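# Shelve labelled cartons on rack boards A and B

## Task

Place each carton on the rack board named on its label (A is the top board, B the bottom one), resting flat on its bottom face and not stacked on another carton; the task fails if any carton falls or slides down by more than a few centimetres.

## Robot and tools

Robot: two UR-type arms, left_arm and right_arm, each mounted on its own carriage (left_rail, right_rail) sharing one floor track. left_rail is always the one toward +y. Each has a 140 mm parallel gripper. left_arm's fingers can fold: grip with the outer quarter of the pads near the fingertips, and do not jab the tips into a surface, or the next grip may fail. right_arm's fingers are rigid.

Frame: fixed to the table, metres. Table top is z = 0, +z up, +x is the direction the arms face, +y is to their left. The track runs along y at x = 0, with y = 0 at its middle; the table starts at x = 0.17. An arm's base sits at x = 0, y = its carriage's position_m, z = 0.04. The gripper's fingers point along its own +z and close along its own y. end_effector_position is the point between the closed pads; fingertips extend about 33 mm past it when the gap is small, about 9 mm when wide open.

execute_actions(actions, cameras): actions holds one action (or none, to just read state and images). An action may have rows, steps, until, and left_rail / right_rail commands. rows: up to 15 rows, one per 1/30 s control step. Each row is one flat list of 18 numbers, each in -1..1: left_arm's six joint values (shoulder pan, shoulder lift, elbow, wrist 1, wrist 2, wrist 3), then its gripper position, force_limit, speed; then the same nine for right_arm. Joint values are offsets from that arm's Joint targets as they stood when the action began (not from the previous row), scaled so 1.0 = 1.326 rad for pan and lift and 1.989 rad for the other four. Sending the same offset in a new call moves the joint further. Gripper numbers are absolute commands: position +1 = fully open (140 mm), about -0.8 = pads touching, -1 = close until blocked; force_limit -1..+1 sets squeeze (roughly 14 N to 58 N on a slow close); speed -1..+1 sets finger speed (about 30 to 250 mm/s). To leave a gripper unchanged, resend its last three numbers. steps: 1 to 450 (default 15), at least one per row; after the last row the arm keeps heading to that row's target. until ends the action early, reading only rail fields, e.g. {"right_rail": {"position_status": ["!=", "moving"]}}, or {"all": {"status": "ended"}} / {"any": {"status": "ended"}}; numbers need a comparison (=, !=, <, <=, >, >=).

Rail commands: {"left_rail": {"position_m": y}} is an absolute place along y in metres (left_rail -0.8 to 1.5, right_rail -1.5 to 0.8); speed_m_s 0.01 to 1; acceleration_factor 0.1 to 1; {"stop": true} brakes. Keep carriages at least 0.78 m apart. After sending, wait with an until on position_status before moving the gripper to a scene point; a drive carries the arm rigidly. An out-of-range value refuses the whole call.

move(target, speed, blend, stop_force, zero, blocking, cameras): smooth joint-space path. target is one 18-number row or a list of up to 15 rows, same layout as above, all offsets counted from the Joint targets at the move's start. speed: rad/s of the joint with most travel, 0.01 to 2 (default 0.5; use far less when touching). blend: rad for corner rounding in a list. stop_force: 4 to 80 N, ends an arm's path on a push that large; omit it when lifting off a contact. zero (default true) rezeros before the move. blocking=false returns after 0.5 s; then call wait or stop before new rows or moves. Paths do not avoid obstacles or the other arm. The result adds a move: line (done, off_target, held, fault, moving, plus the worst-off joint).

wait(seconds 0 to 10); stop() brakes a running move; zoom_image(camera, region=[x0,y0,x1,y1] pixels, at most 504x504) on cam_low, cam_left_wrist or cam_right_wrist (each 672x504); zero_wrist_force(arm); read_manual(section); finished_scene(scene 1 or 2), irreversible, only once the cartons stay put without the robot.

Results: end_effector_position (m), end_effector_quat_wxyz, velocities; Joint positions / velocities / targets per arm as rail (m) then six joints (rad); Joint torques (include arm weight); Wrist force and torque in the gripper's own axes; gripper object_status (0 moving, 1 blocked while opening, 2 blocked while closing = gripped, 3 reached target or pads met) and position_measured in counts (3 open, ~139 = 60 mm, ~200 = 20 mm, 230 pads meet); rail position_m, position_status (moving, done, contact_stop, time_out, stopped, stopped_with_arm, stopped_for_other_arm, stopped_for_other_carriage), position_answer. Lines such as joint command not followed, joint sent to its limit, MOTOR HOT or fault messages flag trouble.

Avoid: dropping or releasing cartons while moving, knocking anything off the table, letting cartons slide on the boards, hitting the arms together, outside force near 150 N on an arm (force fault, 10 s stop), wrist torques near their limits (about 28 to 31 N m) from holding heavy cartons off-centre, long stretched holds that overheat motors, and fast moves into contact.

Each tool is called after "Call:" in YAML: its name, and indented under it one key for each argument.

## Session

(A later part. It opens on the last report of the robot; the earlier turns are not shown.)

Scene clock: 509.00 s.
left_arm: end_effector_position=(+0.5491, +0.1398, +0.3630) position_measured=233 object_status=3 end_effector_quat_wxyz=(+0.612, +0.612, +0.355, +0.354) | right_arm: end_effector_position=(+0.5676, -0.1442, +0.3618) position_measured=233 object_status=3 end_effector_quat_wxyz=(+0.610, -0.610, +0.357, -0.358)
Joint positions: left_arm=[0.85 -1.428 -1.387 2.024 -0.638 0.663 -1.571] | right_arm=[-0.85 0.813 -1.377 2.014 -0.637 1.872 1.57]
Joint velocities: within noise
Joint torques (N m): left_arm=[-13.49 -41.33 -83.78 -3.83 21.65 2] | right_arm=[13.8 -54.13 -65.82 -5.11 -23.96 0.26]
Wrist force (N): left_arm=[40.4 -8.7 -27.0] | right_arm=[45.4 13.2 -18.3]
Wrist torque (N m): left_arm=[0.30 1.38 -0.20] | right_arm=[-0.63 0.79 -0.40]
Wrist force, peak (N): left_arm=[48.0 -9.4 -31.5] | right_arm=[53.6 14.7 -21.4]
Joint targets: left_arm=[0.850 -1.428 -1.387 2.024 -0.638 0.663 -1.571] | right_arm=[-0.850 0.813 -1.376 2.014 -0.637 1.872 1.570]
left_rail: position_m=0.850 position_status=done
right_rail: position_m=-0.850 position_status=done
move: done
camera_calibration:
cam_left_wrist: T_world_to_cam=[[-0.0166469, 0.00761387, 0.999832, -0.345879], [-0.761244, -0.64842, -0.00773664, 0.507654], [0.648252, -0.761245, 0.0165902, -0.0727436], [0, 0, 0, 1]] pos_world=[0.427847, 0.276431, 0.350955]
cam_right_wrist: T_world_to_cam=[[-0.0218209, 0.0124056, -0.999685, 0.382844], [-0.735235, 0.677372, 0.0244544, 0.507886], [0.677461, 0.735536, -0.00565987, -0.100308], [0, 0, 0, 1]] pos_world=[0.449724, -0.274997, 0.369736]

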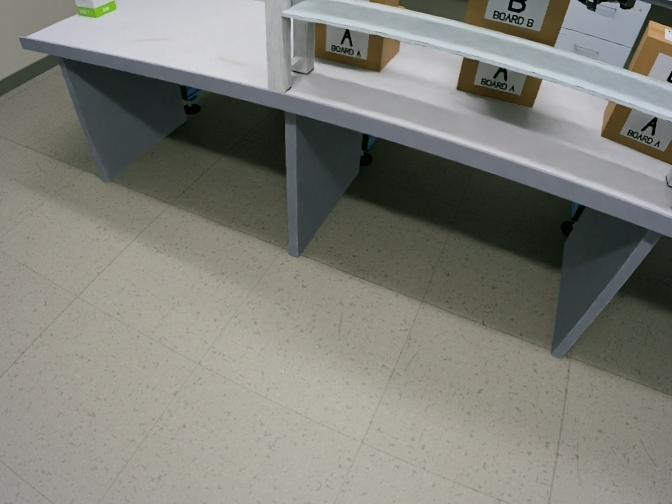

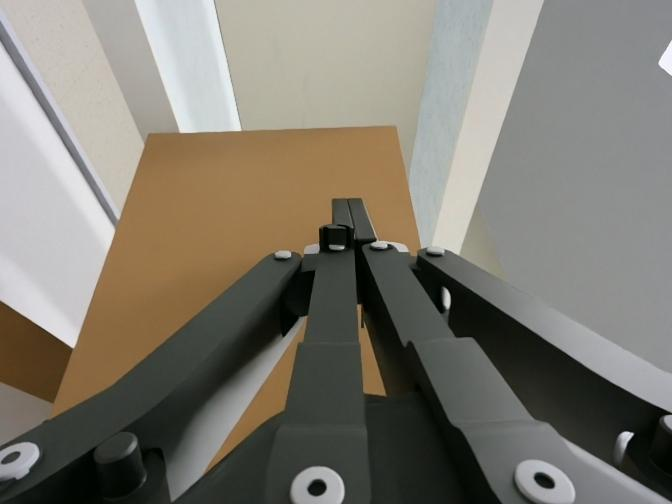

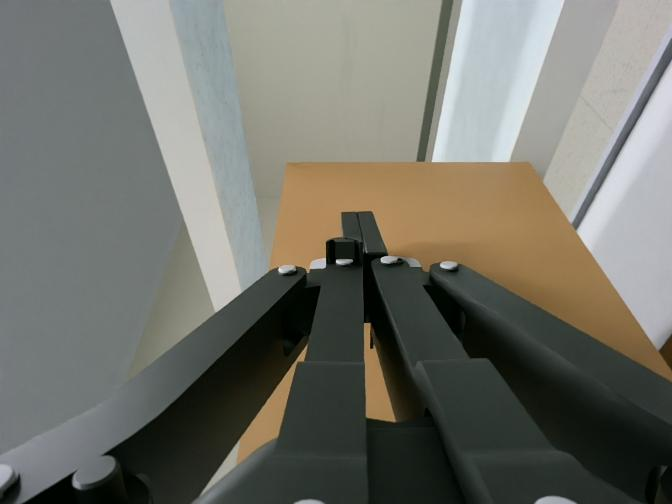

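Call:
move:
  target: [0,-0.0193,-0.0109,0.0243,0,0,-1,-1,0,0,-0.0198,-0.0106,0.0233,0,0,-1,-1,0]
  speed: 0.06
  cameras: ["cam_left_wrist","cam_right_wrist"]

Scene clock: 549.47 s.
left_arm: end_effector_position=(+0.5492, +0.1399, +0.3874) position_measured=233 object_status=3 end_effector_quat_wxyz=(+0.612, +0.612, +0.355, +0.355) | right_arm: end_effector_position=(+0.5676, -0.1443, +0.3870) position_measured=233 object_status=3 end_effector_quat_wxyz=(+0.610, -0.610, +0.357, -0.358)
Joint positions: left_arm=[0.85 -1.428 -1.412 2.003 -0.59 0.663 -1.571] | right_arm=[-0.85 0.813 -1.403 1.993 -0.591 1.872 1.57]
Joint velocities: within noise
Joint torques (N m): left_arm=[-14.51 -79.9 -83.53 -4.27 20.96 1.38] | right_arm=[18.27 -78.02 -67.35 -4.6 -22.82 0.42]
Wrist force (N): left_arm=[40.1 -9.8 -26.5] | right_arm=[45.2 13.8 -18.1]
Wrist torque (N m): left_arm=[0.27 1.36 -0.20] | right_arm=[-0.67 0.79 -0.44]
Wrist force, peak (N): left_arm=[43.2 -9.9 -28.5] | right_arm=[48.6 14.4 -19.6]
Joint targets: left_arm=[0.850 -1.428 -1.412 2.003 -0.589 0.663 -1.571] | right_arm=[-0.850 0.813 -1.403 1.993 -0.591 1.872 1.570]
left_rail: position_m=0.850 position_status=done
right_rail: position_m=-0.850 position_status=done
move: done
camera_calibration:
cam_left_wrist: T_world_to_cam=[[-0.0164954, 0.00655879, 0.999842, -0.370222], [-0.761223, -0.648437, -0.00830506, 0.508154], [0.64828, -0.76124, 0.015689, -0.0728896], [0, 0, 0, 1]] pos_world=[0.427964, 0.276447, 0.375527]
cam_right_wrist: T_world_to_cam=[[-0.0211464, 0.0131182, -0.99969, 0.40777], [-0.735221, 0.677386, 0.024441, 0.507379], [0.677497, 0.73551, -0.0046795, -0.100522], [0, 0, 0, 1]] pos_world=[0.449762, -0.275106, 0.394773]
Images, in order (width x height): cam_left_wrist 672x504, cam_right_wrist 672x504.

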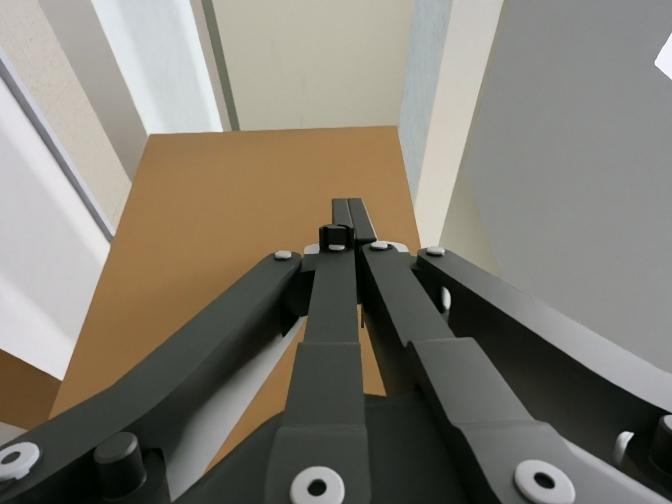

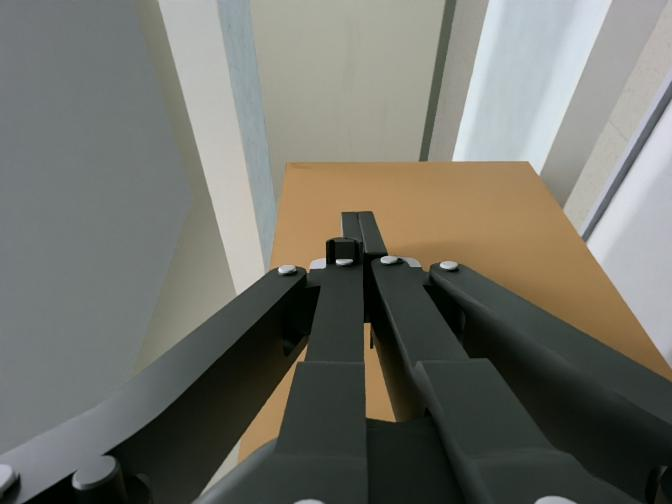

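Call:
move:
  target:
    - [0.0639,0.0075,-0.0327,0.0282,0.0426,0,-1,-1,0,-0.0449,0.0081,-0.0336,0.0277,-0.0299,0,-1,-1,0]
    - [0.1237,0.0371,-0.058,0.0337,0.0825,0,-1,-1,0,-0.0855,0.0387,-0.06,0.0337,-0.057,0,-1,-1,0]
  speed: 0.08
  blend: 0.02
  cameras: ["cam_left_wrist","cam_right_wrist"]

Scene clock: 565.40 s.
left_arm: end_effector_position=(+0.6489, +0.1413, +0.4139) position_measured=233 object_status=3 end_effector_quat_wxyz=(+0.611, +0.612, +0.354, +0.355) | right_arm: end_effector_position=(+0.6661, -0.1452, +0.4144) position_measured=233 object_status=3 end_effector_quat_wxyz=(+0.611, -0.610, +0.357, -0.358)
Joint positions: left_arm=[0.85 -1.264 -1.363 1.887 -0.522 0.827 -1.571] | right_arm=[-0.85 0.7 -1.352 1.874 -0.524 1.759 1.57]
Joint velocities: within noise
Joint torques (N m): left_arm=[-6.32 -48.61 -77.86 -2.5 14.96 1.43] | right_arm=[8 -64.87 -63.81 -3.79 -17.28 0.38]
Wrist force (N): left_arm=[26.5 -8.9 -17.5] | right_arm=[29.2 11.9 -11.6]
Wrist torque (N m): left_arm=[0.28 0.91 -0.21] | right_arm=[-0.78 0.50 -0.45]
Wrist force, peak (N): left_arm=[42.9 -9.7 -28.4] | right_arm=[48.6 13.3 -19.0]
Joint targets: left_arm=[0.850 -1.264 -1.363 1.887 -0.522 0.827 -1.571] | right_arm=[-0.850 0.699 -1.351 1.874 -0.524 1.759 1.570]
left_rail: position_m=0.850 position_status=done
right_rail: position_m=-0.850 position_status=done
move: done
camera_calibration:
cam_left_wrist: T_world_to_cam=[[-0.0160839, 0.00577638, 0.999854, -0.395204], [-0.761292, -0.648353, -0.00850062, 0.585309], [0.64821, -0.761318, 0.0148255, -0.136431], [0, 0, 0, 1]] pos_world=[0.527671, 0.277903, 0.402144]
cam_right_wrist: T_world_to_cam=[[-0.0203106, 0.0136937, -0.9997, 0.436803], [-0.735272, 0.677339, 0.0242164, 0.579851], [0.677467, 0.735543, -0.00368852, -0.166843], [0, 0, 0, 1]] pos_world=[0.548251, -0.276017, 0.422015]
Images, in order (width x height): cam_left_wrist 672x504, cam_right_wrist 672x504.

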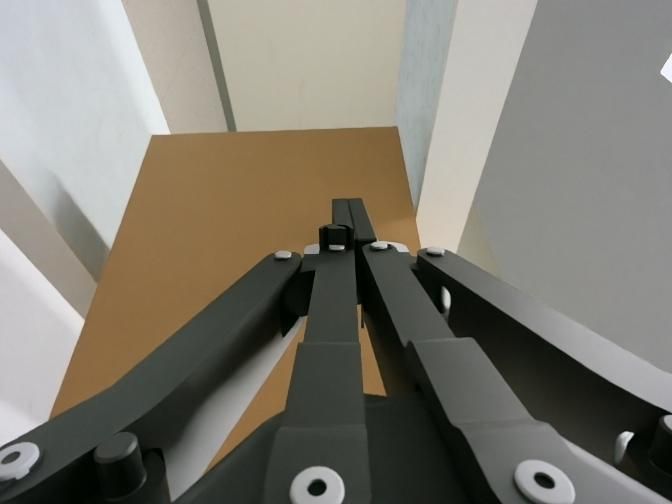

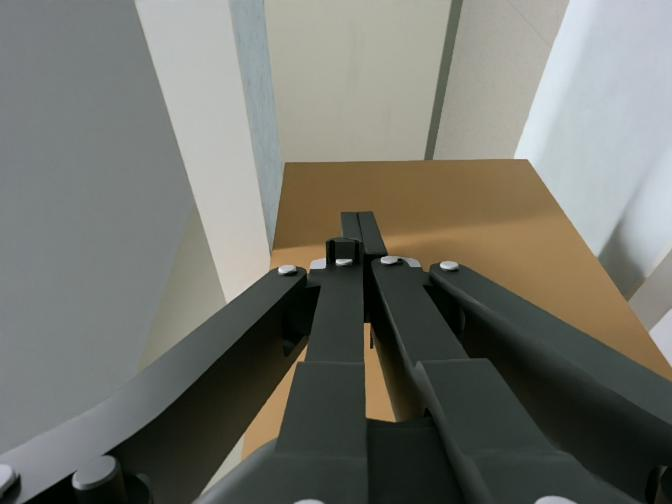

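Call:
move:
  target: [0,0.019,0.0109,-0.0246,0,0,-1,-1,0,0,0.0198,0.0104,-0.0231,0,0,-1,-1,0]
  speed: 0.06
  cameras: ["cam_left_wrist","cam_right_wrist"]

Scene clock: 575.07 s.
left_arm: end_effector_position=(+0.6495, +0.1400, +0.3882) position_measured=233 object_status=3 end_effector_quat_wxyz=(+0.612, +0.612, +0.355, +0.354) | right_arm: end_effector_position=(+0.6675, -0.1442, +0.3875) position_measured=233 object_status=3 end_effector_quat_wxyz=(+0.610, -0.610, +0.357, -0.358)
Joint positions: left_arm=[0.85 -1.264 -1.338 1.909 -0.571 0.827 -1.571] | right_arm=[-0.85 0.699 -1.325 1.894 -0.57 1.759 1.57]
Joint velocities: within noise
Joint torques (N m): left_arm=[-19.34 -45.89 -60.2 -15.72 14.36 1.19] | right_arm=[24.16 -64.69 -49.01 -17.91 -16.01 0.09]
Wrist force (N): left_arm=[39.8 -8.8 -26.2] | right_arm=[44.2 12.7 -17.8]
Wrist torque (N m): left_arm=[0.31 1.32 -0.21] | right_arm=[-0.77 0.79 -0.47]
Wrist force, peak (N): left_arm=[40.1 -9.2 -26.2] | right_arm=[44.4 14.1 -17.3]
Joint targets: left_arm=[0.850 -1.264 -1.338 1.909 -0.571 0.827 -1.571] | right_arm=[-0.850 0.699 -1.325 1.894 -0.570 1.759 1.570]
left_rail: position_m=0.850 position_status=done
right_rail: position_m=-0.850 position_status=done
move: done
camera_calibration:
cam_left_wrist: T_world_to_cam=[[-0.0167033, 0.00773, 0.999831, -0.369413], [-0.761248, -0.648415, -0.00770442, 0.584381], [0.648245, -0.761248, 0.0167151, -0.138141], [0, 0, 0, 1]] pos_world=[0.528238, 0.276617, 0.376162]
cam_right_wrist: T_world_to_cam=[[-0.0210633, 0.0130612, -0.999693, 0.410358], [-0.735203, 0.67741, 0.0243411, 0.580774], [0.67752, 0.73549, -0.00466588, -0.168279], [0, 0, 0, 1]] pos_world=[0.549642, -0.275014, 0.395311]
Images, in order (width x height): cam_left_wrist 672x504, cam_right_wrist 672x504.

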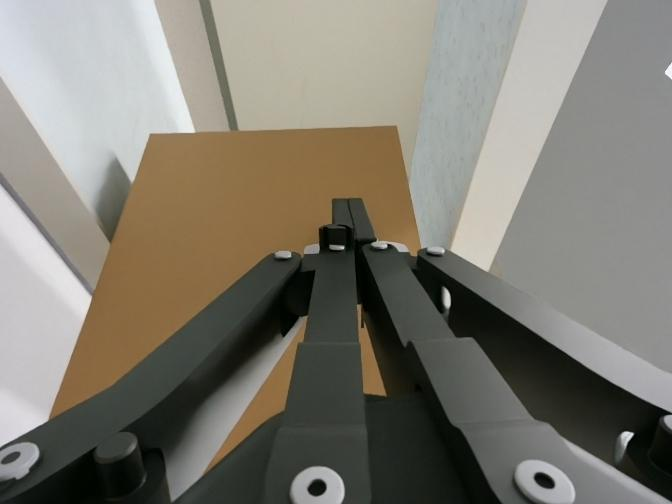

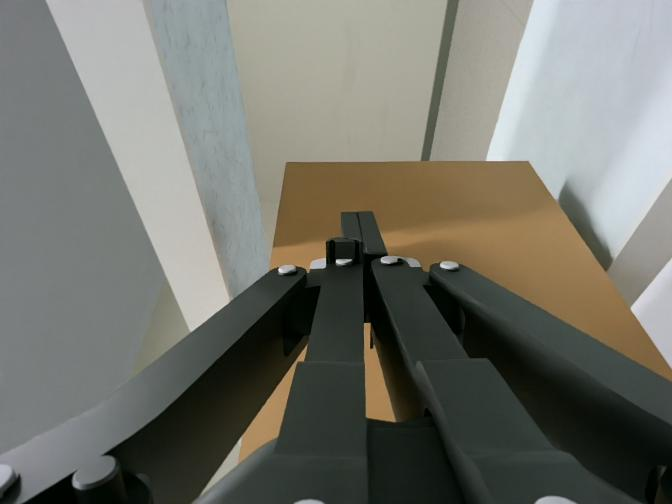

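Call:
move:
  target:
    - [0.0609,0.0359,-0.0317,0.0078,0.0406,0,-1,-1,0,-0.0396,0.0368,-0.0324,0.0084,-0.0269,0,-1,-1,0]
    - [0.1172,0.0747,-0.0672,0.0174,0.0781,0,-1,-1,0,-0.075,0.0764,-0.0691,0.0187,-0.0505,0,-1,-1,0]
  speed: 0.08
  blend: 0.02
  cameras: ["cam_left_wrist","cam_right_wrist"]

Scene clock: 590.50 s.
left_arm: end_effector_position=(+0.7593, +0.1399, +0.3881) position_measured=233 object_status=3 end_effector_quat_wxyz=(+0.612, +0.612, +0.355, +0.354) | right_arm: end_effector_position=(+0.7766, -0.1438, +0.3866) position_measured=233 object_status=3 end_effector_quat_wxyz=(+0.610, -0.611, +0.357, -0.357)
Joint positions: left_arm=[0.85 -1.109 -1.239 1.775 -0.537 0.982 -1.571] | right_arm=[-0.85 0.6 -1.224 1.757 -0.533 1.659 1.57]
Joint velocities: within noise
Joint torques (N m): left_arm=[-23.89 -58.96 -84.82 -4.23 23.65 1.1] | right_arm=[25.68 -78.27 -64.8 -5.26 -25.2 0.1]
Wrist force (N): left_arm=[42.4 -8.5 -27.6] | right_arm=[47.0 13.2 -19.0]
Wrist torque (N m): left_arm=[0.42 1.44 -0.20] | right_arm=[-0.81 0.85 -0.49]
Wrist force, peak (N): left_arm=[49.5 -8.3 -32.2] | right_arm=[55.3 14.3 -21.7]
Joint targets: left_arm=[0.850 -1.109 -1.239 1.775 -0.537 0.983 -1.571] | right_arm=[-0.850 0.600 -1.224 1.757 -0.533 1.658 1.570]
left_rail: position_m=0.850 position_status=done
right_rail: position_m=-0.850 position_status=done
move: done
camera_calibration:
cam_left_wrist: T_world_to_cam=[[-0.0167405, 0.0077212, 0.99983, -0.367393], [-0.761247, -0.648416, -0.00773839, 0.667893], [0.648246, -0.761247, 0.0167325, -0.209492], [0, 0, 0, 1]] pos_world=[0.638084, 0.276434, 0.376005]
cam_right_wrist: T_world_to_cam=[[-0.0219049, 0.0123654, -0.999684, 0.412241], [-0.735912, 0.676634, 0.0244947, 0.661108], [0.676723, 0.736216, -0.00572173, -0.241412], [0, 0, 0, 1]] pos_world=[0.658917, -0.274694, 0.394535]
Images, in order (width x height): cam_left_wrist 672x504, cam_right_wrist 672x504.

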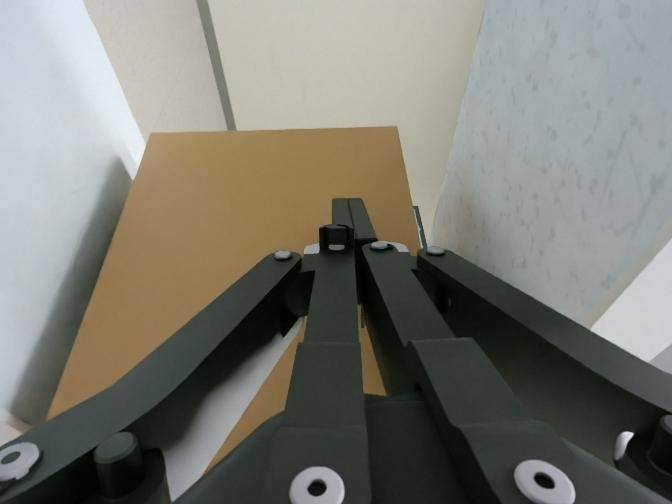

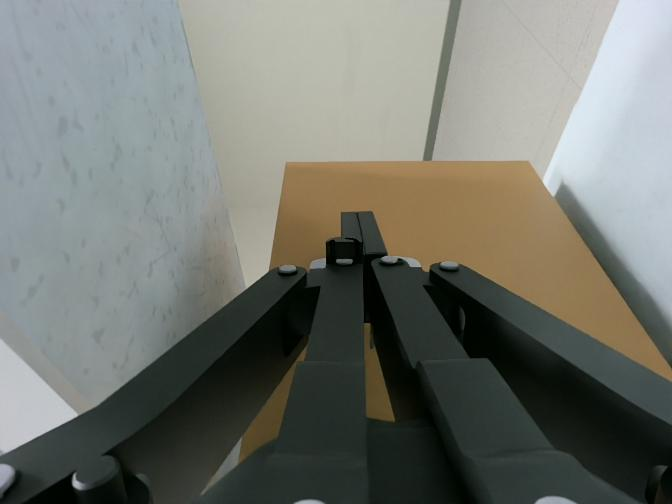

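Call:
move:
  target: [0,0.0199,0.0122,-0.025,0,0,-1,-1,0,0,0.0201,0.012,-0.0251,0,0,-1,-1,0]
  speed: 0.02
  stop_force: 10
  cameras: ["cam_left_wrist","cam_right_wrist"]

Scene clock: 600.27 s.
left_arm: end_effector_position=(+0.7595, +0.1399, +0.3703) position_measured=233 object_status=3 end_effector_quat_wxyz=(+0.612, +0.612, +0.355, +0.354) | right_arm: end_effector_position=(+0.7769, -0.1437, +0.3686) position_measured=233 object_status=3 end_effector_quat_wxyz=(+0.610, -0.611, +0.357, -0.357)
Joint positions: left_arm=[0.85 -1.109 -1.223 1.79 -0.566 0.983 -1.571] | right_arm=[-0.85 0.6 -1.208 1.771 -0.563 1.658 1.57]
Joint velocities: within noise
Joint torques (N m): left_arm=[-27.79 -89.96 -77.77 -3.96 22.41 1.3] | right_arm=[28.57 -89.54 -58 -3.25 -23.86 -0.05]
Wrist force (N): left_arm=[44.3 0.2 -30.6] | right_arm=[49.2 4.5 -22.1]
Wrist torque (N m): left_arm=[0.18 1.50 -0.32] | right_arm=[-0.54 0.81 -0.38]
Wrist force, peak (N): left_arm=[46.2 7.1 -34.0] | right_arm=[50.1 0.2 -25.1]
Joint targets: left_arm=[0.850 -1.109 -1.223 1.790 -0.566 0.983 -1.571] | right_arm=[-0.850 0.600 -1.208 1.771 -0.563 1.658 1.570]
left_rail: position_m=0.850 position_status=done
right_rail: position_m=-0.850 position_status=done
move: contact (left_arm, right_arm); left_arm: the wrist 1 is farthest, 0.021 rad from its target; right_arm: the wrist 1 is farthest, 0.020 rad from its target
camera_calibration:
cam_left_wrist: T_world_to_cam=[[-0.0165985, 0.00743459, 0.999835, -0.349714], [-0.761218, -0.648449, -0.00781543, 0.667916], [0.648284, -0.761222, 0.0164226, -0.209212], [0, 0, 0, 1]] pos_world=[0.638254, 0.276453, 0.358312]
cam_right_wrist: T_world_to_cam=[[-0.0219556, 0.0123314, -0.999683, 0.394347], [-0.735875, 0.676673, 0.0245087, 0.661703], [0.676761, 0.73618, -0.00578235, -0.241775], [0, 0, 0, 1]] pos_world=[0.659213, -0.27463, 0.376606]
Images, in order (width x height): cam_left_wrist 672x504, cam_right_wrist 672x504.

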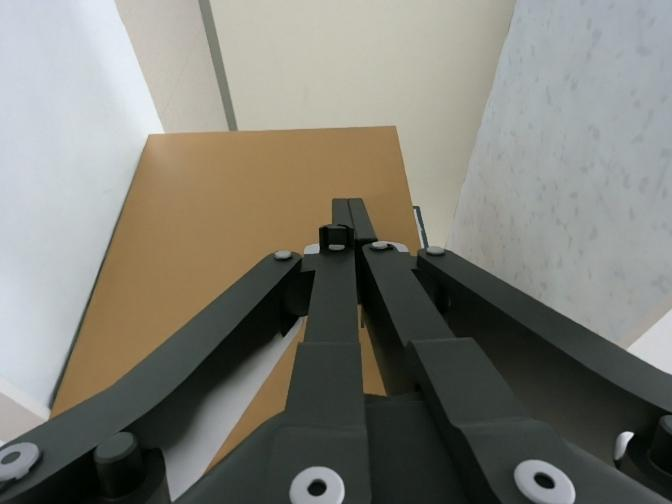

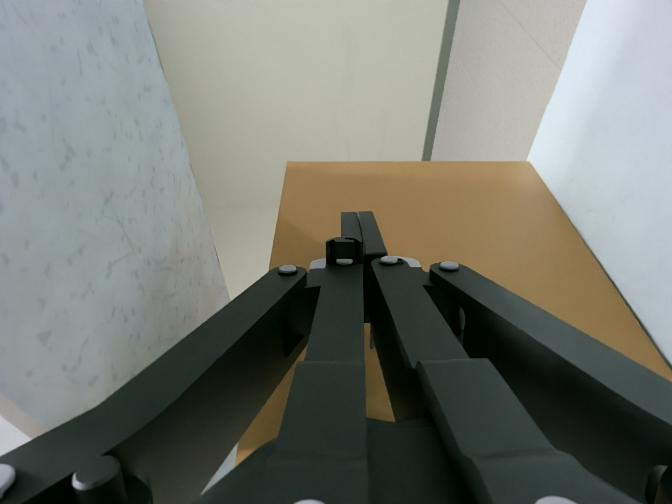

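Call:
move:
  target: [0.0155,-0.0251,0.0231,-0.0069,0.0098,0,-1,-1,0,-0.0278,-0.0243,0.0232,-0.007,-0.018,0,-1,-1,0]
  speed: 0.1

Scene clock: 628.27 s.
left_arm: end_effector_position=(+0.7600, +0.1701, +0.3712) position_measured=233 object_status=3 end_effector_quat_wxyz=(+0.612, +0.611, +0.355, +0.355) | right_arm: end_effector_position=(+0.7773, -0.1742, +0.3687) position_measured=233 object_status=3 end_effector_quat_wxyz=(+0.610, -0.610, +0.357, -0.358)
Joint positions: left_arm=[0.85 -1.088 -1.257 1.835 -0.58 1.002 -1.571] | right_arm=[-0.85 0.563 -1.24 1.817 -0.576 1.623 1.57]
Joint velocities: within noise
Joint torques (N m): left_arm=[10.24 -95.14 -32.44 -5.6 1.97 1.04] | right_arm=[-13.72 -86.92 -30.14 -7.72 -2.86 0.12]
Wrist force (N): left_arm=[0.1 0.2 -0.3] | right_arm=[-0.6 5.6 2.1]
Wrist torque (N m): left_arm=[0.12 0.11 -0.30] | right_arm=[0.59 -0.08 -0.33]
Wrist force, peak (N): left_arm=[44.6 -0.5 -30.7] | right_arm=[49.7 6.0 -21.8]
Joint targets: left_arm=[0.850 -1.088 -1.257 1.835 -0.580 1.002 -1.571] | right_arm=[-0.850 0.563 -1.240 1.817 -0.577 1.623 1.570]
left_rail: position_m=0.850 position_status=done
right_rail: position_m=-0.850 position_status=done
move: done
camera_calibration:
cam_left_wrist: T_world_to_cam=[[-0.0171075, 0.00837703, 0.999819, -0.350549], [-0.76054, -0.649247, -0.00757354, 0.687445], [0.649065, -0.760532, 0.017478, -0.187591], [0, 0, 0, 1]] pos_world=[0.638592, 0.306589, 0.35897]
cam_right_wrist: T_world_to_cam=[[-0.0219358, 0.012369, -0.999683, 0.394732], [-0.735171, 0.677439, 0.0245136, 0.682181], [0.677527, 0.735475, -0.00576681, -0.220347], [0, 0, 0, 1]] pos_world=[0.659469, -0.304958, 0.376613]

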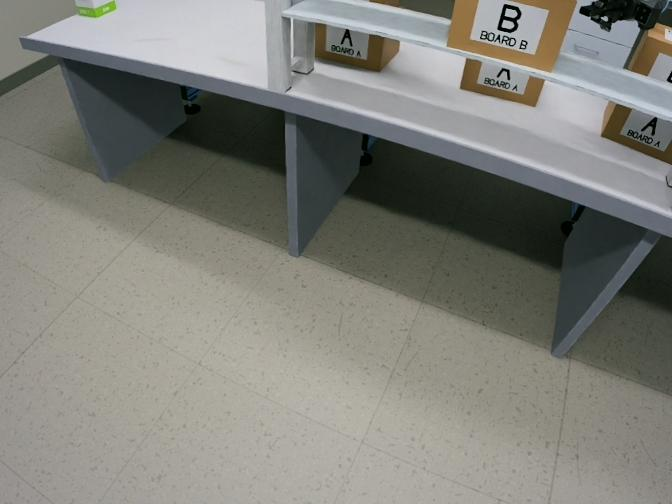

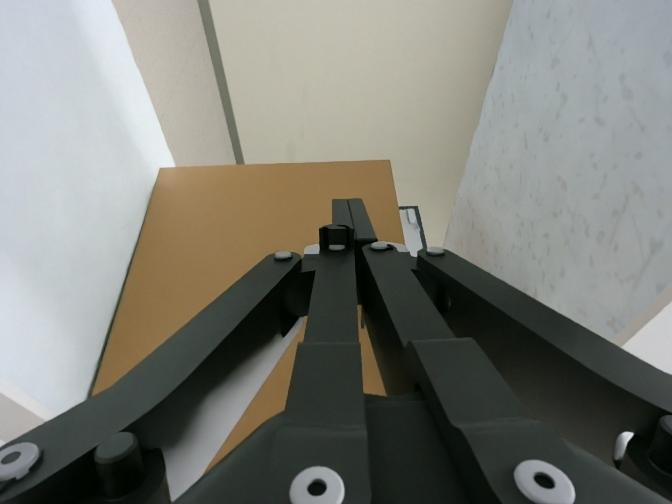

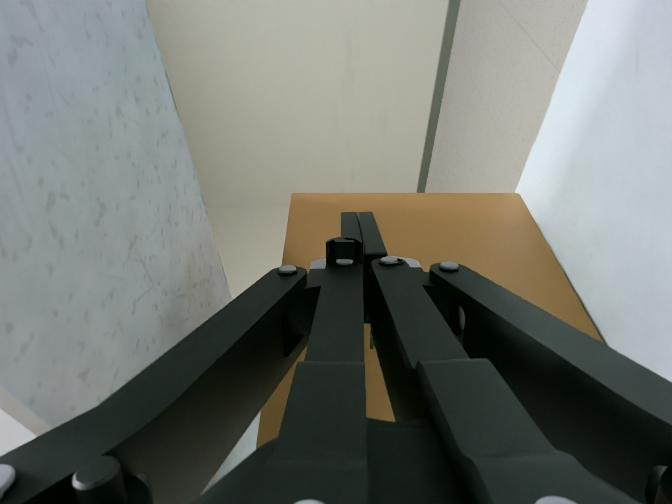

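Call:
move:
  target:
    - [-0.1667,-0.1119,0.0986,-0.023,-0.1109,0,-1,-1,0,0.0977,-0.1133,0.1002,-0.0246,0.0647,0,-1,-1,0]
    - [-0.3794,-0.2012,0.1665,-0.0313,-0.2527,0,-1,-1,0,0.2499,-0.21,0.1746,-0.0345,0.1661,0,-1,-1,0]
    - [-0.3794,-0.3008,0.0815,0.12,-0.2527,0,-1,-1,0,0.2499,-0.3112,0.089,0.1184,0.1661,0,-1,-1,0]
  speed: 0.6
  blend: 0.05

Call:
execute_actions:
  actions:
    - {"left_rail":{"position_m":1.25},"right_rail":{"position_m":-0.45},"steps":90,"until":{"all":{"status":"ended"}}}

Scene clock: 638.90 s.
left_arm: end_effector_position=(+0.4599, +0.1909, +0.5193) position_measured=233 object_status=3 end_effector_quat_wxyz=(+0.611, +0.612, +0.355, +0.355) | right_arm: end_effector_position=(+0.4668, -0.1932, +0.5201) position_measured=233 object_status=3 end_effector_quat_wxyz=(+0.610, -0.611, +0.357, -0.357)
Joint positions: left_arm=[0.85 -1.591 -1.655 1.998 -0.341 0.499 -1.571] | right_arm=[-0.85 0.894 -1.653 1.994 -0.341 1.953 1.57]
Joint velocities: within noise
Joint torques (N m): left_arm=[-17.28 -60.41 -58.96 1.38 -2.37 1.25] | right_arm=[11.81 -52.94 -50.28 0.74 3.45 -0.02]
Wrist force (N): left_arm=[-0.1 0.0 -0.2] | right_arm=[-0.4 5.6 2.1]
Wrist torque (N m): left_arm=[0.08 0.13 -0.30] | right_arm=[0.55 -0.07 -0.30]
Wrist force, peak (N): left_arm=[3.0 0.2 3.3] | right_arm=[-2.1 8.8 -0.6]
Joint targets: left_arm=[0.850 -1.591 -1.655 1.998 -0.341 0.499 -1.571] | right_arm=[-0.850 0.894 -1.653 1.994 -0.341 1.953 1.570]
left_rail: position_m=0.850 position_status=done
right_rail: position_m=-0.850 position_status=done
move: done
camera_calibration:
cam_left_wrist: T_world_to_cam=[[-0.0166546, 0.00652599, 0.99984, -0.503829], [-0.760834, -0.648892, -0.00843807, 0.474303], [0.648733, -0.760853, 0.0157722, 0.0214864], [0, 0, 0, 1]] pos_world=[0.338536, 0.327408, 0.507411]
cam_right_wrist: T_world_to_cam=[[-0.021845, 0.0123547, -0.999685, 0.539487], [-0.735831, 0.676724, 0.0244427, 0.463313], [0.676813, 0.736133, -0.00569207, 0.00535969], [0, 0, 0, 1]] pos_world=[0.349077, -0.324145, 0.528023]

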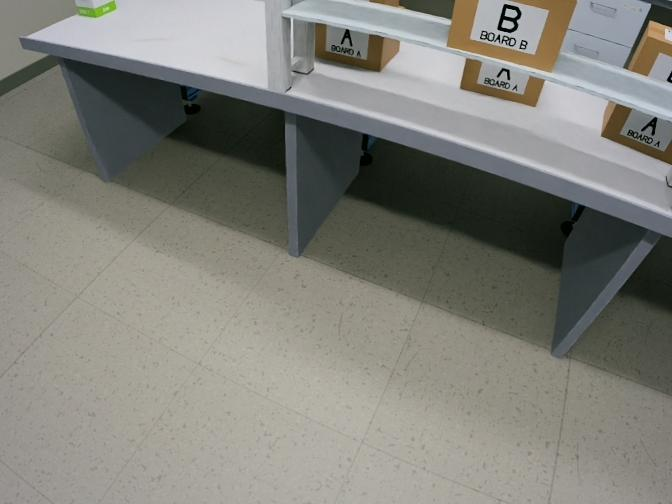

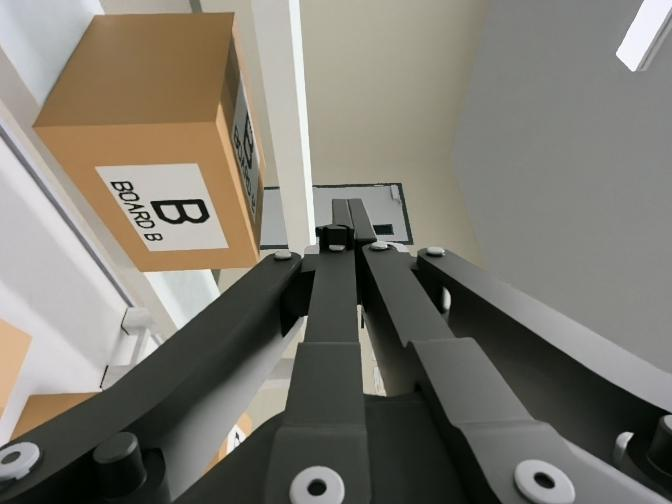

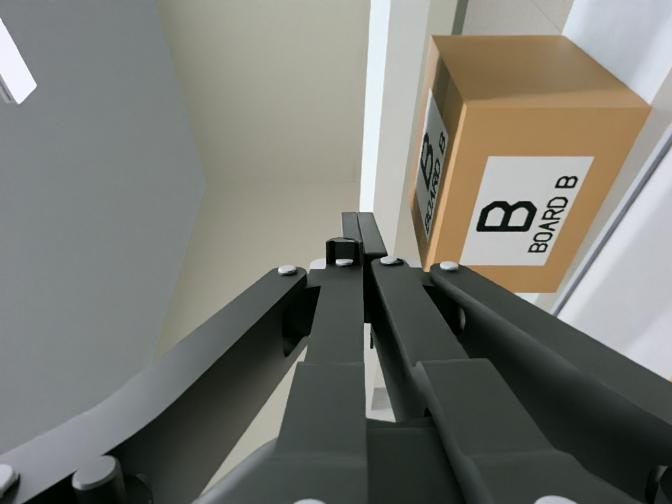

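Scene clock: 640.73 s.
left_arm: end_effector_position=(+0.4599, +0.5908, +0.5195) position_measured=233 object_status=3 end_effector_quat_wxyz=(+0.611, +0.612, +0.355, +0.355) end_effector_velocity=(+0.000, +0.001, +0.001) end_effector_angular_velocity=(-0.003, +0.001, +0.001) | right_arm: end_effector_position=(+0.4668, +0.2067, +0.5203) position_measured=233 object_status=3 end_effector_quat_wxyz=(+0.610, -0.611, +0.357, -0.357) end_effector_velocity=(+0.000, +0.001, -0.001) end_effector_angular_velocity=(-0.001, +0.000, +0.000)
Joint positions: left_arm=[1.25 -1.591 -1.656 1.998 -0.341 0.499 -1.571] | right_arm=[-0.45 0.894 -1.653 1.994 -0.341 1.953 1.57]
Joint velocities: left_arm=[0.001 0 0 -0.002 -0.001 0 -0.002] | right_arm=[0.001 0.001 0.001 0 0 0.001 0]
Joint torques (N m): left_arm=[8.89 -24.49 -49.64 -0.6 0.06 1.77] | right_arm=[7.67 -39.38 -41 0.2 -0.53 0.05]
Wrist force (N): left_arm=[-0.1 0.1 -0.3] | right_arm=[-0.6 5.8 1.9]
Wrist torque (N m): left_arm=[0.10 0.14 -0.31] | right_arm=[0.61 -0.02 -0.30]
Wrist force, peak (N): left_arm=[-2.2 0.1 0.8] | right_arm=[-1.9 5.9 2.8]
Joint targets: left_arm=[1.250 -1.591 -1.655 1.998 -0.341 0.499 -1.571] | right_arm=[-0.450 0.894 -1.653 1.994 -0.341 1.953 1.570]
Tool commands: left_gripper/position=-1.0 left_gripper/force_limit=-1.0 left_gripper/speed=+0.0 right_gripper/position=-1.0 right_gripper/force_limit=-1.0 right_gripper/speed=+0.0
left_rail: position_m=1.250 position_status=done
right_rail: position_m=-0.450 position_status=done
camera_calibration:
cam_left_wrist: T_world_to_cam=[[-0.0166522, 0.0066498, 0.999839, -0.506717], [-0.760823, -0.648906, -0.00835564, 0.733798], [0.648746, -0.76084, 0.015865, 0.32573], [0, 0, 0, 1]] pos_world=[0.338536, 0.727364, 0.507599]
cam_right_wrist: T_world_to_cam=[[-0.021794, 0.0124181, -0.999685, 0.53469], [-0.735825, 0.67673, 0.024448, 0.19267], [0.676821, 0.736126, -0.00561111, -0.289053], [0, 0, 0, 1]] pos_world=[0.349062, 0.0757542, 0.52819]

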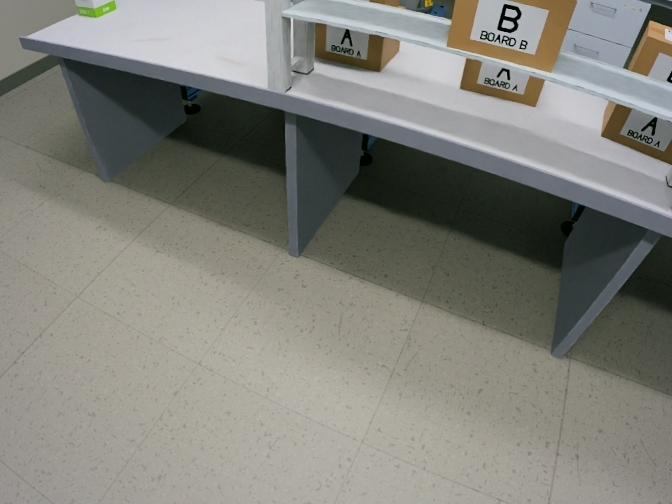

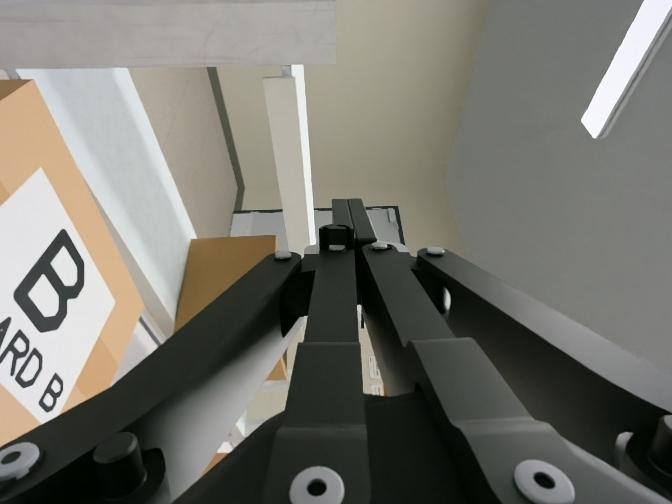

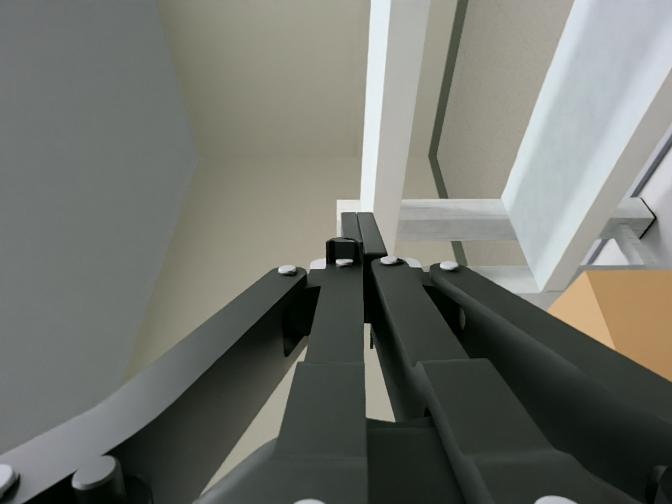

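Call:
execute_actions:
  actions:
    - {"left_rail":{"position_m":1.35},"right_rail":{"position_m":-0.35},"steps":90,"until":{"all":{"status":"ended"}}}
  cameras: []

Call:
move:
  target: [0.0603,0.2775,0.083,-0.269,0.0406,0,-1,-1,0,-0.0283,0.2006,0.155,-0.2887,-0.0189,0,-1,-1,0]
  speed: 0.4

Scene clock: 666.73 s.
left_arm: end_effector_position=(+0.4599, +0.6908, +0.5194) position_measured=233 object_status=3 end_effector_quat_wxyz=(+0.611, +0.612, +0.355, +0.355) end_effector_velocity=(+0.000, +0.002, +0.000) end_effector_angular_velocity=(+0.002, +0.000, +0.000) | right_arm: end_effector_position=(+0.4668, +0.3067, +0.5202) position_measured=233 object_status=3 end_effector_quat_wxyz=(+0.610, -0.611, +0.357, -0.357) end_effector_velocity=(+0.000, +0.001, +0.000) end_effector_angular_velocity=(+0.000, +0.000, +0.001)
Joint positions: left_arm=[1.35 -1.591 -1.655 1.998 -0.341 0.499 -1.571] | right_arm=[-0.35 0.894 -1.653 1.994 -0.341 1.953 1.57]
Joint velocities: left_arm=[0.001 0.001 0 0 0.002 0 0] | right_arm=[0.001 -0.001 0 0 0 -0.002 0]
Joint torques (N m): left_arm=[6.81 -39.31 -42.73 -2.66 1.8 1.14] | right_arm=[-5.17 -34.84 -36.37 -0.83 -2.26 -0.11]
Wrist force (N): left_arm=[0.0 0.1 -0.2] | right_arm=[-0.6 5.6 2.2]
Wrist torque (N m): left_arm=[0.08 0.12 -0.30] | right_arm=[0.58 -0.02 -0.30]
Wrist force, peak (N): left_arm=[1.4 -0.2 -1.1] | right_arm=[-1.8 5.9 2.7]
Joint targets: left_arm=[1.350 -1.591 -1.655 1.998 -0.341 0.499 -1.571] | right_arm=[-0.350 0.894 -1.653 1.994 -0.341 1.953 1.570]
Tool commands: left_gripper/position=-1.0 left_gripper/force_limit=-1.0 left_gripper/speed=+0.0 right_gripper/position=-1.0 right_gripper/force_limit=-1.0 right_gripper/speed=+0.0
left_rail: position_m=1.350 position_status=done
right_rail: position_m=-0.350 position_status=done
No camera images: "cameras" was empty.

Scene clock: 668.77 s.
left_arm: end_effector_position=(+0.5014, +0.6543, +0.2507) position_measured=233 object_status=3 end_effector_quat_wxyz=(+0.612, +0.611, +0.355, +0.354) | right_arm: end_effector_position=(+0.4667, +0.2789, +0.2501) position_measured=233 object_status=3 end_effector_quat_wxyz=(+0.610, -0.611, +0.357, -0.357)
Joint positions: left_arm=[1.35 -1.511 -1.288 2.163 -0.876 0.58 -1.571] | right_arm=[-0.35 0.857 -1.387 2.302 -0.915 1.915 1.57]
Joint velocities: within noise
Joint torques (N m): left_arm=[12.33 -40.71 -22.5 -4.8 2.16 1.39] | right_arm=[-13.37 -35.69 -20.18 -7.14 -2.85 -0.17]
Wrist force (N): left_arm=[-0.1 0.1 0.1] | right_arm=[-1.4 5.6 2.6]
Wrist torque (N m): left_arm=[0.11 0.15 -0.29] | right_arm=[0.59 0.17 -0.32]
Wrist force, peak (N): left_arm=[0.9 1.8 -0.4] | right_arm=[-1.2 7.3 2.2]
Joint targets: left_arm=[1.350 -1.511 -1.288 2.163 -0.876 0.580 -1.571] | right_arm=[-0.350 0.857 -1.387 2.302 -0.915 1.915 1.570]
left_rail: position_m=1.350 position_status=done
right_rail: position_m=-0.350 position_status=done
move: done
camera_calibration:
cam_left_wrist: T_world_to_cam=[[-0.0166953, 0.00861001, 0.999824, -0.238941], [-0.76135, -0.648301, -0.00713036, 0.803887], [0.648126, -0.761335, 0.0173788, 0.35162], [0, 0, 0, 1]] pos_world=[0.380156, 0.790919, 0.23852]
cam_right_wrist: T_world_to_cam=[[-0.0218435, 0.0123646, -0.999685, 0.263809], [-0.73588, 0.67667, 0.0244486, 0.150352], [0.676759, 0.736182, -0.00568199, -0.343693], [0, 0, 0, 1]] pos_world=[0.349001, 0.14802, 0.258097]

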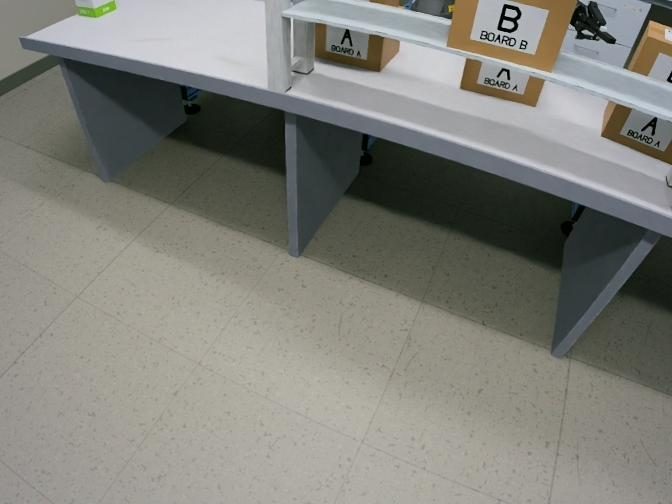

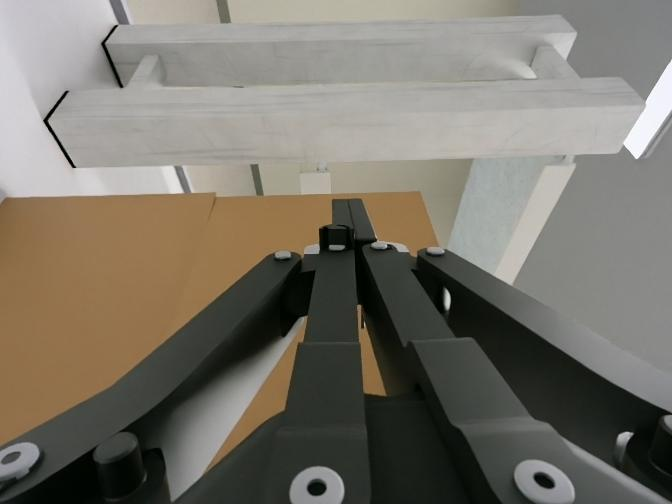

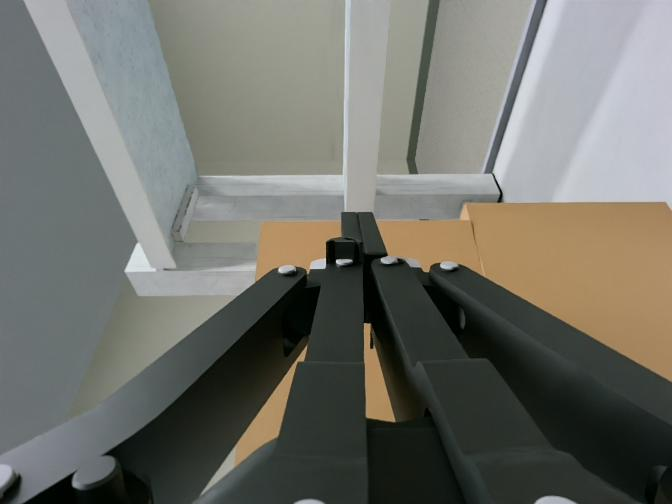

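Call:
move:
  target: [-0.0044,0.0558,-0.0557,0.019,-0.0031,0,-1,-1,0,0.0575,0.0592,-0.0544,0.0149,0.0389,0,-1,-1,0]
  speed: 0.03
  stop_force: 8
  cameras: []

Scene clock: 686.23 s.
left_arm: end_effector_position=(+0.5016, +0.6068, +0.2503) position_measured=233 object_status=3 end_effector_quat_wxyz=(+0.612, +0.612, +0.355, +0.354) | right_arm: end_effector_position=(+0.4675, +0.3309, +0.2502) position_measured=233 object_status=3 end_effector_quat_wxyz=(+0.610, -0.610, +0.357, -0.358)
Joint positions: left_arm=[1.35 -1.516 -1.229 2.075 -0.846 0.575 -1.571] | right_arm=[-0.35 0.923 -1.318 2.208 -0.889 1.983 1.57]
Joint velocities: within noise
Joint torques (N m): left_arm=[9.29 -89.27 -27.21 -3.96 3.8 1.39] | right_arm=[-14.72 -69.07 -21.52 -6.42 -3.12 -0.16]
Wrist force (N): left_arm=[3.5 -1.1 -0.9] | right_arm=[0.5 6.1 1.8]
Wrist torque (N m): left_arm=[0.19 0.28 -0.30] | right_arm=[0.73 -0.01 -0.32]
Wrist force, peak (N): left_arm=[9.5 6.9 -6.2] | right_arm=[5.9 5.2 -3.3]
Joint targets: left_arm=[1.350 -1.516 -1.229 2.075 -0.846 0.575 -1.571] | right_arm=[-0.350 0.923 -1.318 2.208 -0.889 1.983 1.570]
left_rail: position_m=1.350 position_status=done
right_rail: position_m=-0.350 position_status=done
move: contact (left_arm, right_arm); left_arm: the elbow is farthest, 0.023 rad from its target; right_arm: the elbow is farthest, 0.014 rad from its target
No camera images: "cameras" was empty.

Call:
move:
  target: [0,0.0023,-0.0025,0.0009,0,0,-1,-1,0,0.0023,0.002,-0.0023,0.0004,0.0016,0,-1,-1,0]
  speed: 0.03
  cameras: []

Scene clock: 742.97 s.
left_arm: end_effector_position=(+0.5018, +0.6044, +0.2504) position_measured=233 object_status=3 end_effector_quat_wxyz=(+0.612, +0.612, +0.355, +0.354) | right_arm: end_effector_position=(+0.4675, +0.3331, +0.2508) position_measured=233 object_status=3 end_effector_quat_wxyz=(+0.610, -0.610, +0.357, -0.358)
Joint positions: left_arm=[1.35 -1.516 -1.226 2.07 -0.845 0.575 -1.571] | right_arm=[-0.35 0.926 -1.316 2.203 -0.888 1.986 1.57]
Joint velocities: within noise
Joint torques (N m): left_arm=[-4.91 -42.32 -62.89 -0.39 5.07 1.13] | right_arm=[22.64 -45 -51.81 -1.68 -2.32 -0.4]
Wrist force (N): left_arm=[29.4 4.8 -15.4] | right_arm=[24.8 5.8 -18.7]
Wrist torque (N m): left_arm=[0.07 1.13 -0.38] | right_arm=[0.73 0.42 -0.32]
Wrist force, peak (N): left_arm=[29.4 4.8 -15.4] | right_arm=[24.8 5.8 -18.7]
Joint targets: left_arm=[1.350 -1.516 -1.226 2.070 -0.844 0.575 -1.571] | right_arm=[-0.350 0.927 -1.316 2.203 -0.888 1.986 1.570]
left_rail: position_m=1.350 position_status=done
right_rail: position_m=-0.350 position_status=done
move: done
No camera images: "cameras" was empty.

Call:
move:
  target:
    - [0,-0.0272,-0.007,0.0252,0,0,-1,-1,0,0.0002,-0.0301,-0.0081,0.0287,0.0004,0,-1,-1,0]
    - [0,-0.0529,-0.0152,0.0505,0,0,-1,-1,0,0.0002,-0.0584,-0.0172,0.0564,0.0007,0,-1,-1,0]
    - [0,-0.0769,-0.0244,0.0757,0,0,-1,-1,0,0.0002,-0.0852,-0.0272,0.0845,0.0007,0,-1,-1,0]
    - [0,-0.0995,-0.0348,0.1011,0,0,-1,-1,0,0.0002,-0.1103,-0.0382,0.112,0.0007,0,-1,-1,0]
  speed: 0.07
  blend: 0.02

Scene clock: 762.93 s.
left_arm: end_effector_position=(+0.5017, +0.6042, +0.3570) position_measured=233 object_status=3 end_effector_quat_wxyz=(+0.612, +0.612, +0.355, +0.354) | right_arm: end_effector_position=(+0.4680, +0.3337, +0.3572) position_measured=233 object_status=3 end_effector_quat_wxyz=(+0.610, -0.610, +0.357, -0.358)
Joint positions: left_arm=[1.35 -1.516 -1.358 2.001 -0.644 0.575 -1.571] | right_arm=[-0.35 0.927 -1.462 2.127 -0.666 1.988 1.57]
Joint velocities: within noise
Joint torques (N m): left_arm=[-27.93 -84.63 -75.25 -3.13 9.05 1.57] | right_arm=[25.78 -65.95 -61.73 -3.68 -3.99 -0.3]
Wrist force (N): left_arm=[32.9 -8.8 -12.9] | right_arm=[27.5 14.2 -18.1]
Wrist torque (N m): left_arm=[0.34 1.18 -0.19] | right_arm=[0.44 0.60 -0.41]
Wrist force, peak (N): left_arm=[35.8 -9.4 -13.8] | right_arm=[30.9 15.6 -20.1]
Joint targets: left_arm=[1.350 -1.516 -1.358 2.001 -0.643 0.575 -1.571] | right_arm=[-0.350 0.927 -1.462 2.127 -0.666 1.988 1.570]
left_rail: position_m=1.350 position_status=done
right_rail: position_m=-0.350 position_status=done
move: done
camera_calibration:
cam_left_wrist: T_world_to_cam=[[-0.0166578, 0.00798497, 0.999829, -0.344457], [-0.761191, -0.648484, -0.00750288, 0.772572], [0.648314, -0.761186, 0.0168804, 0.311394], [0, 0, 0, 1]] pos_world=[0.380456, 0.74078, 0.344938]
cam_right_wrist: T_world_to_cam=[[-0.0214417, 0.0128948, -0.999687, 0.369788], [-0.734349, 0.67833, 0.0245003, 0.110279], [0.678434, 0.734644, -0.00507526, -0.384759], [0, 0, 0, 1]] pos_world=[0.349946, 0.203087, 0.365017]

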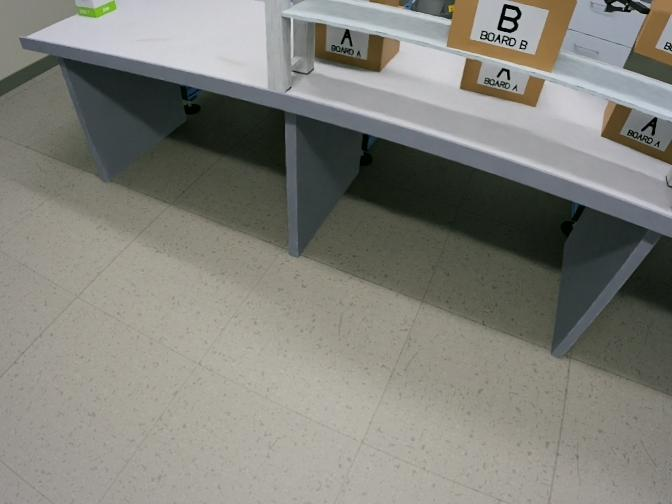

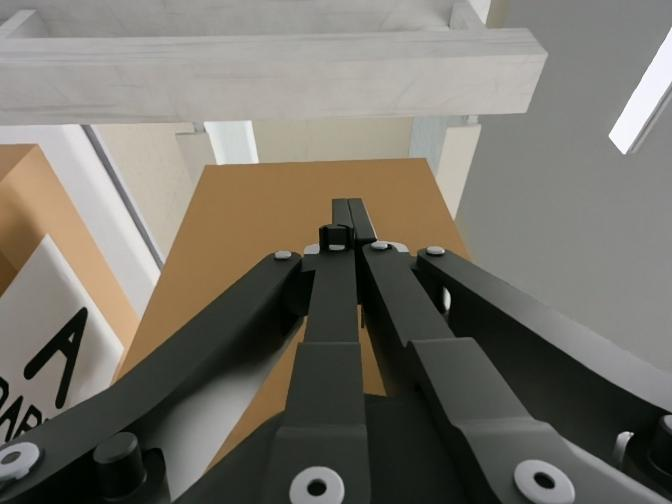

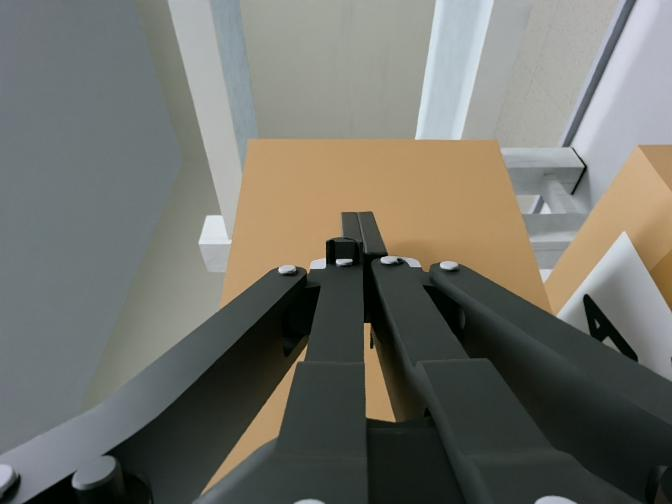

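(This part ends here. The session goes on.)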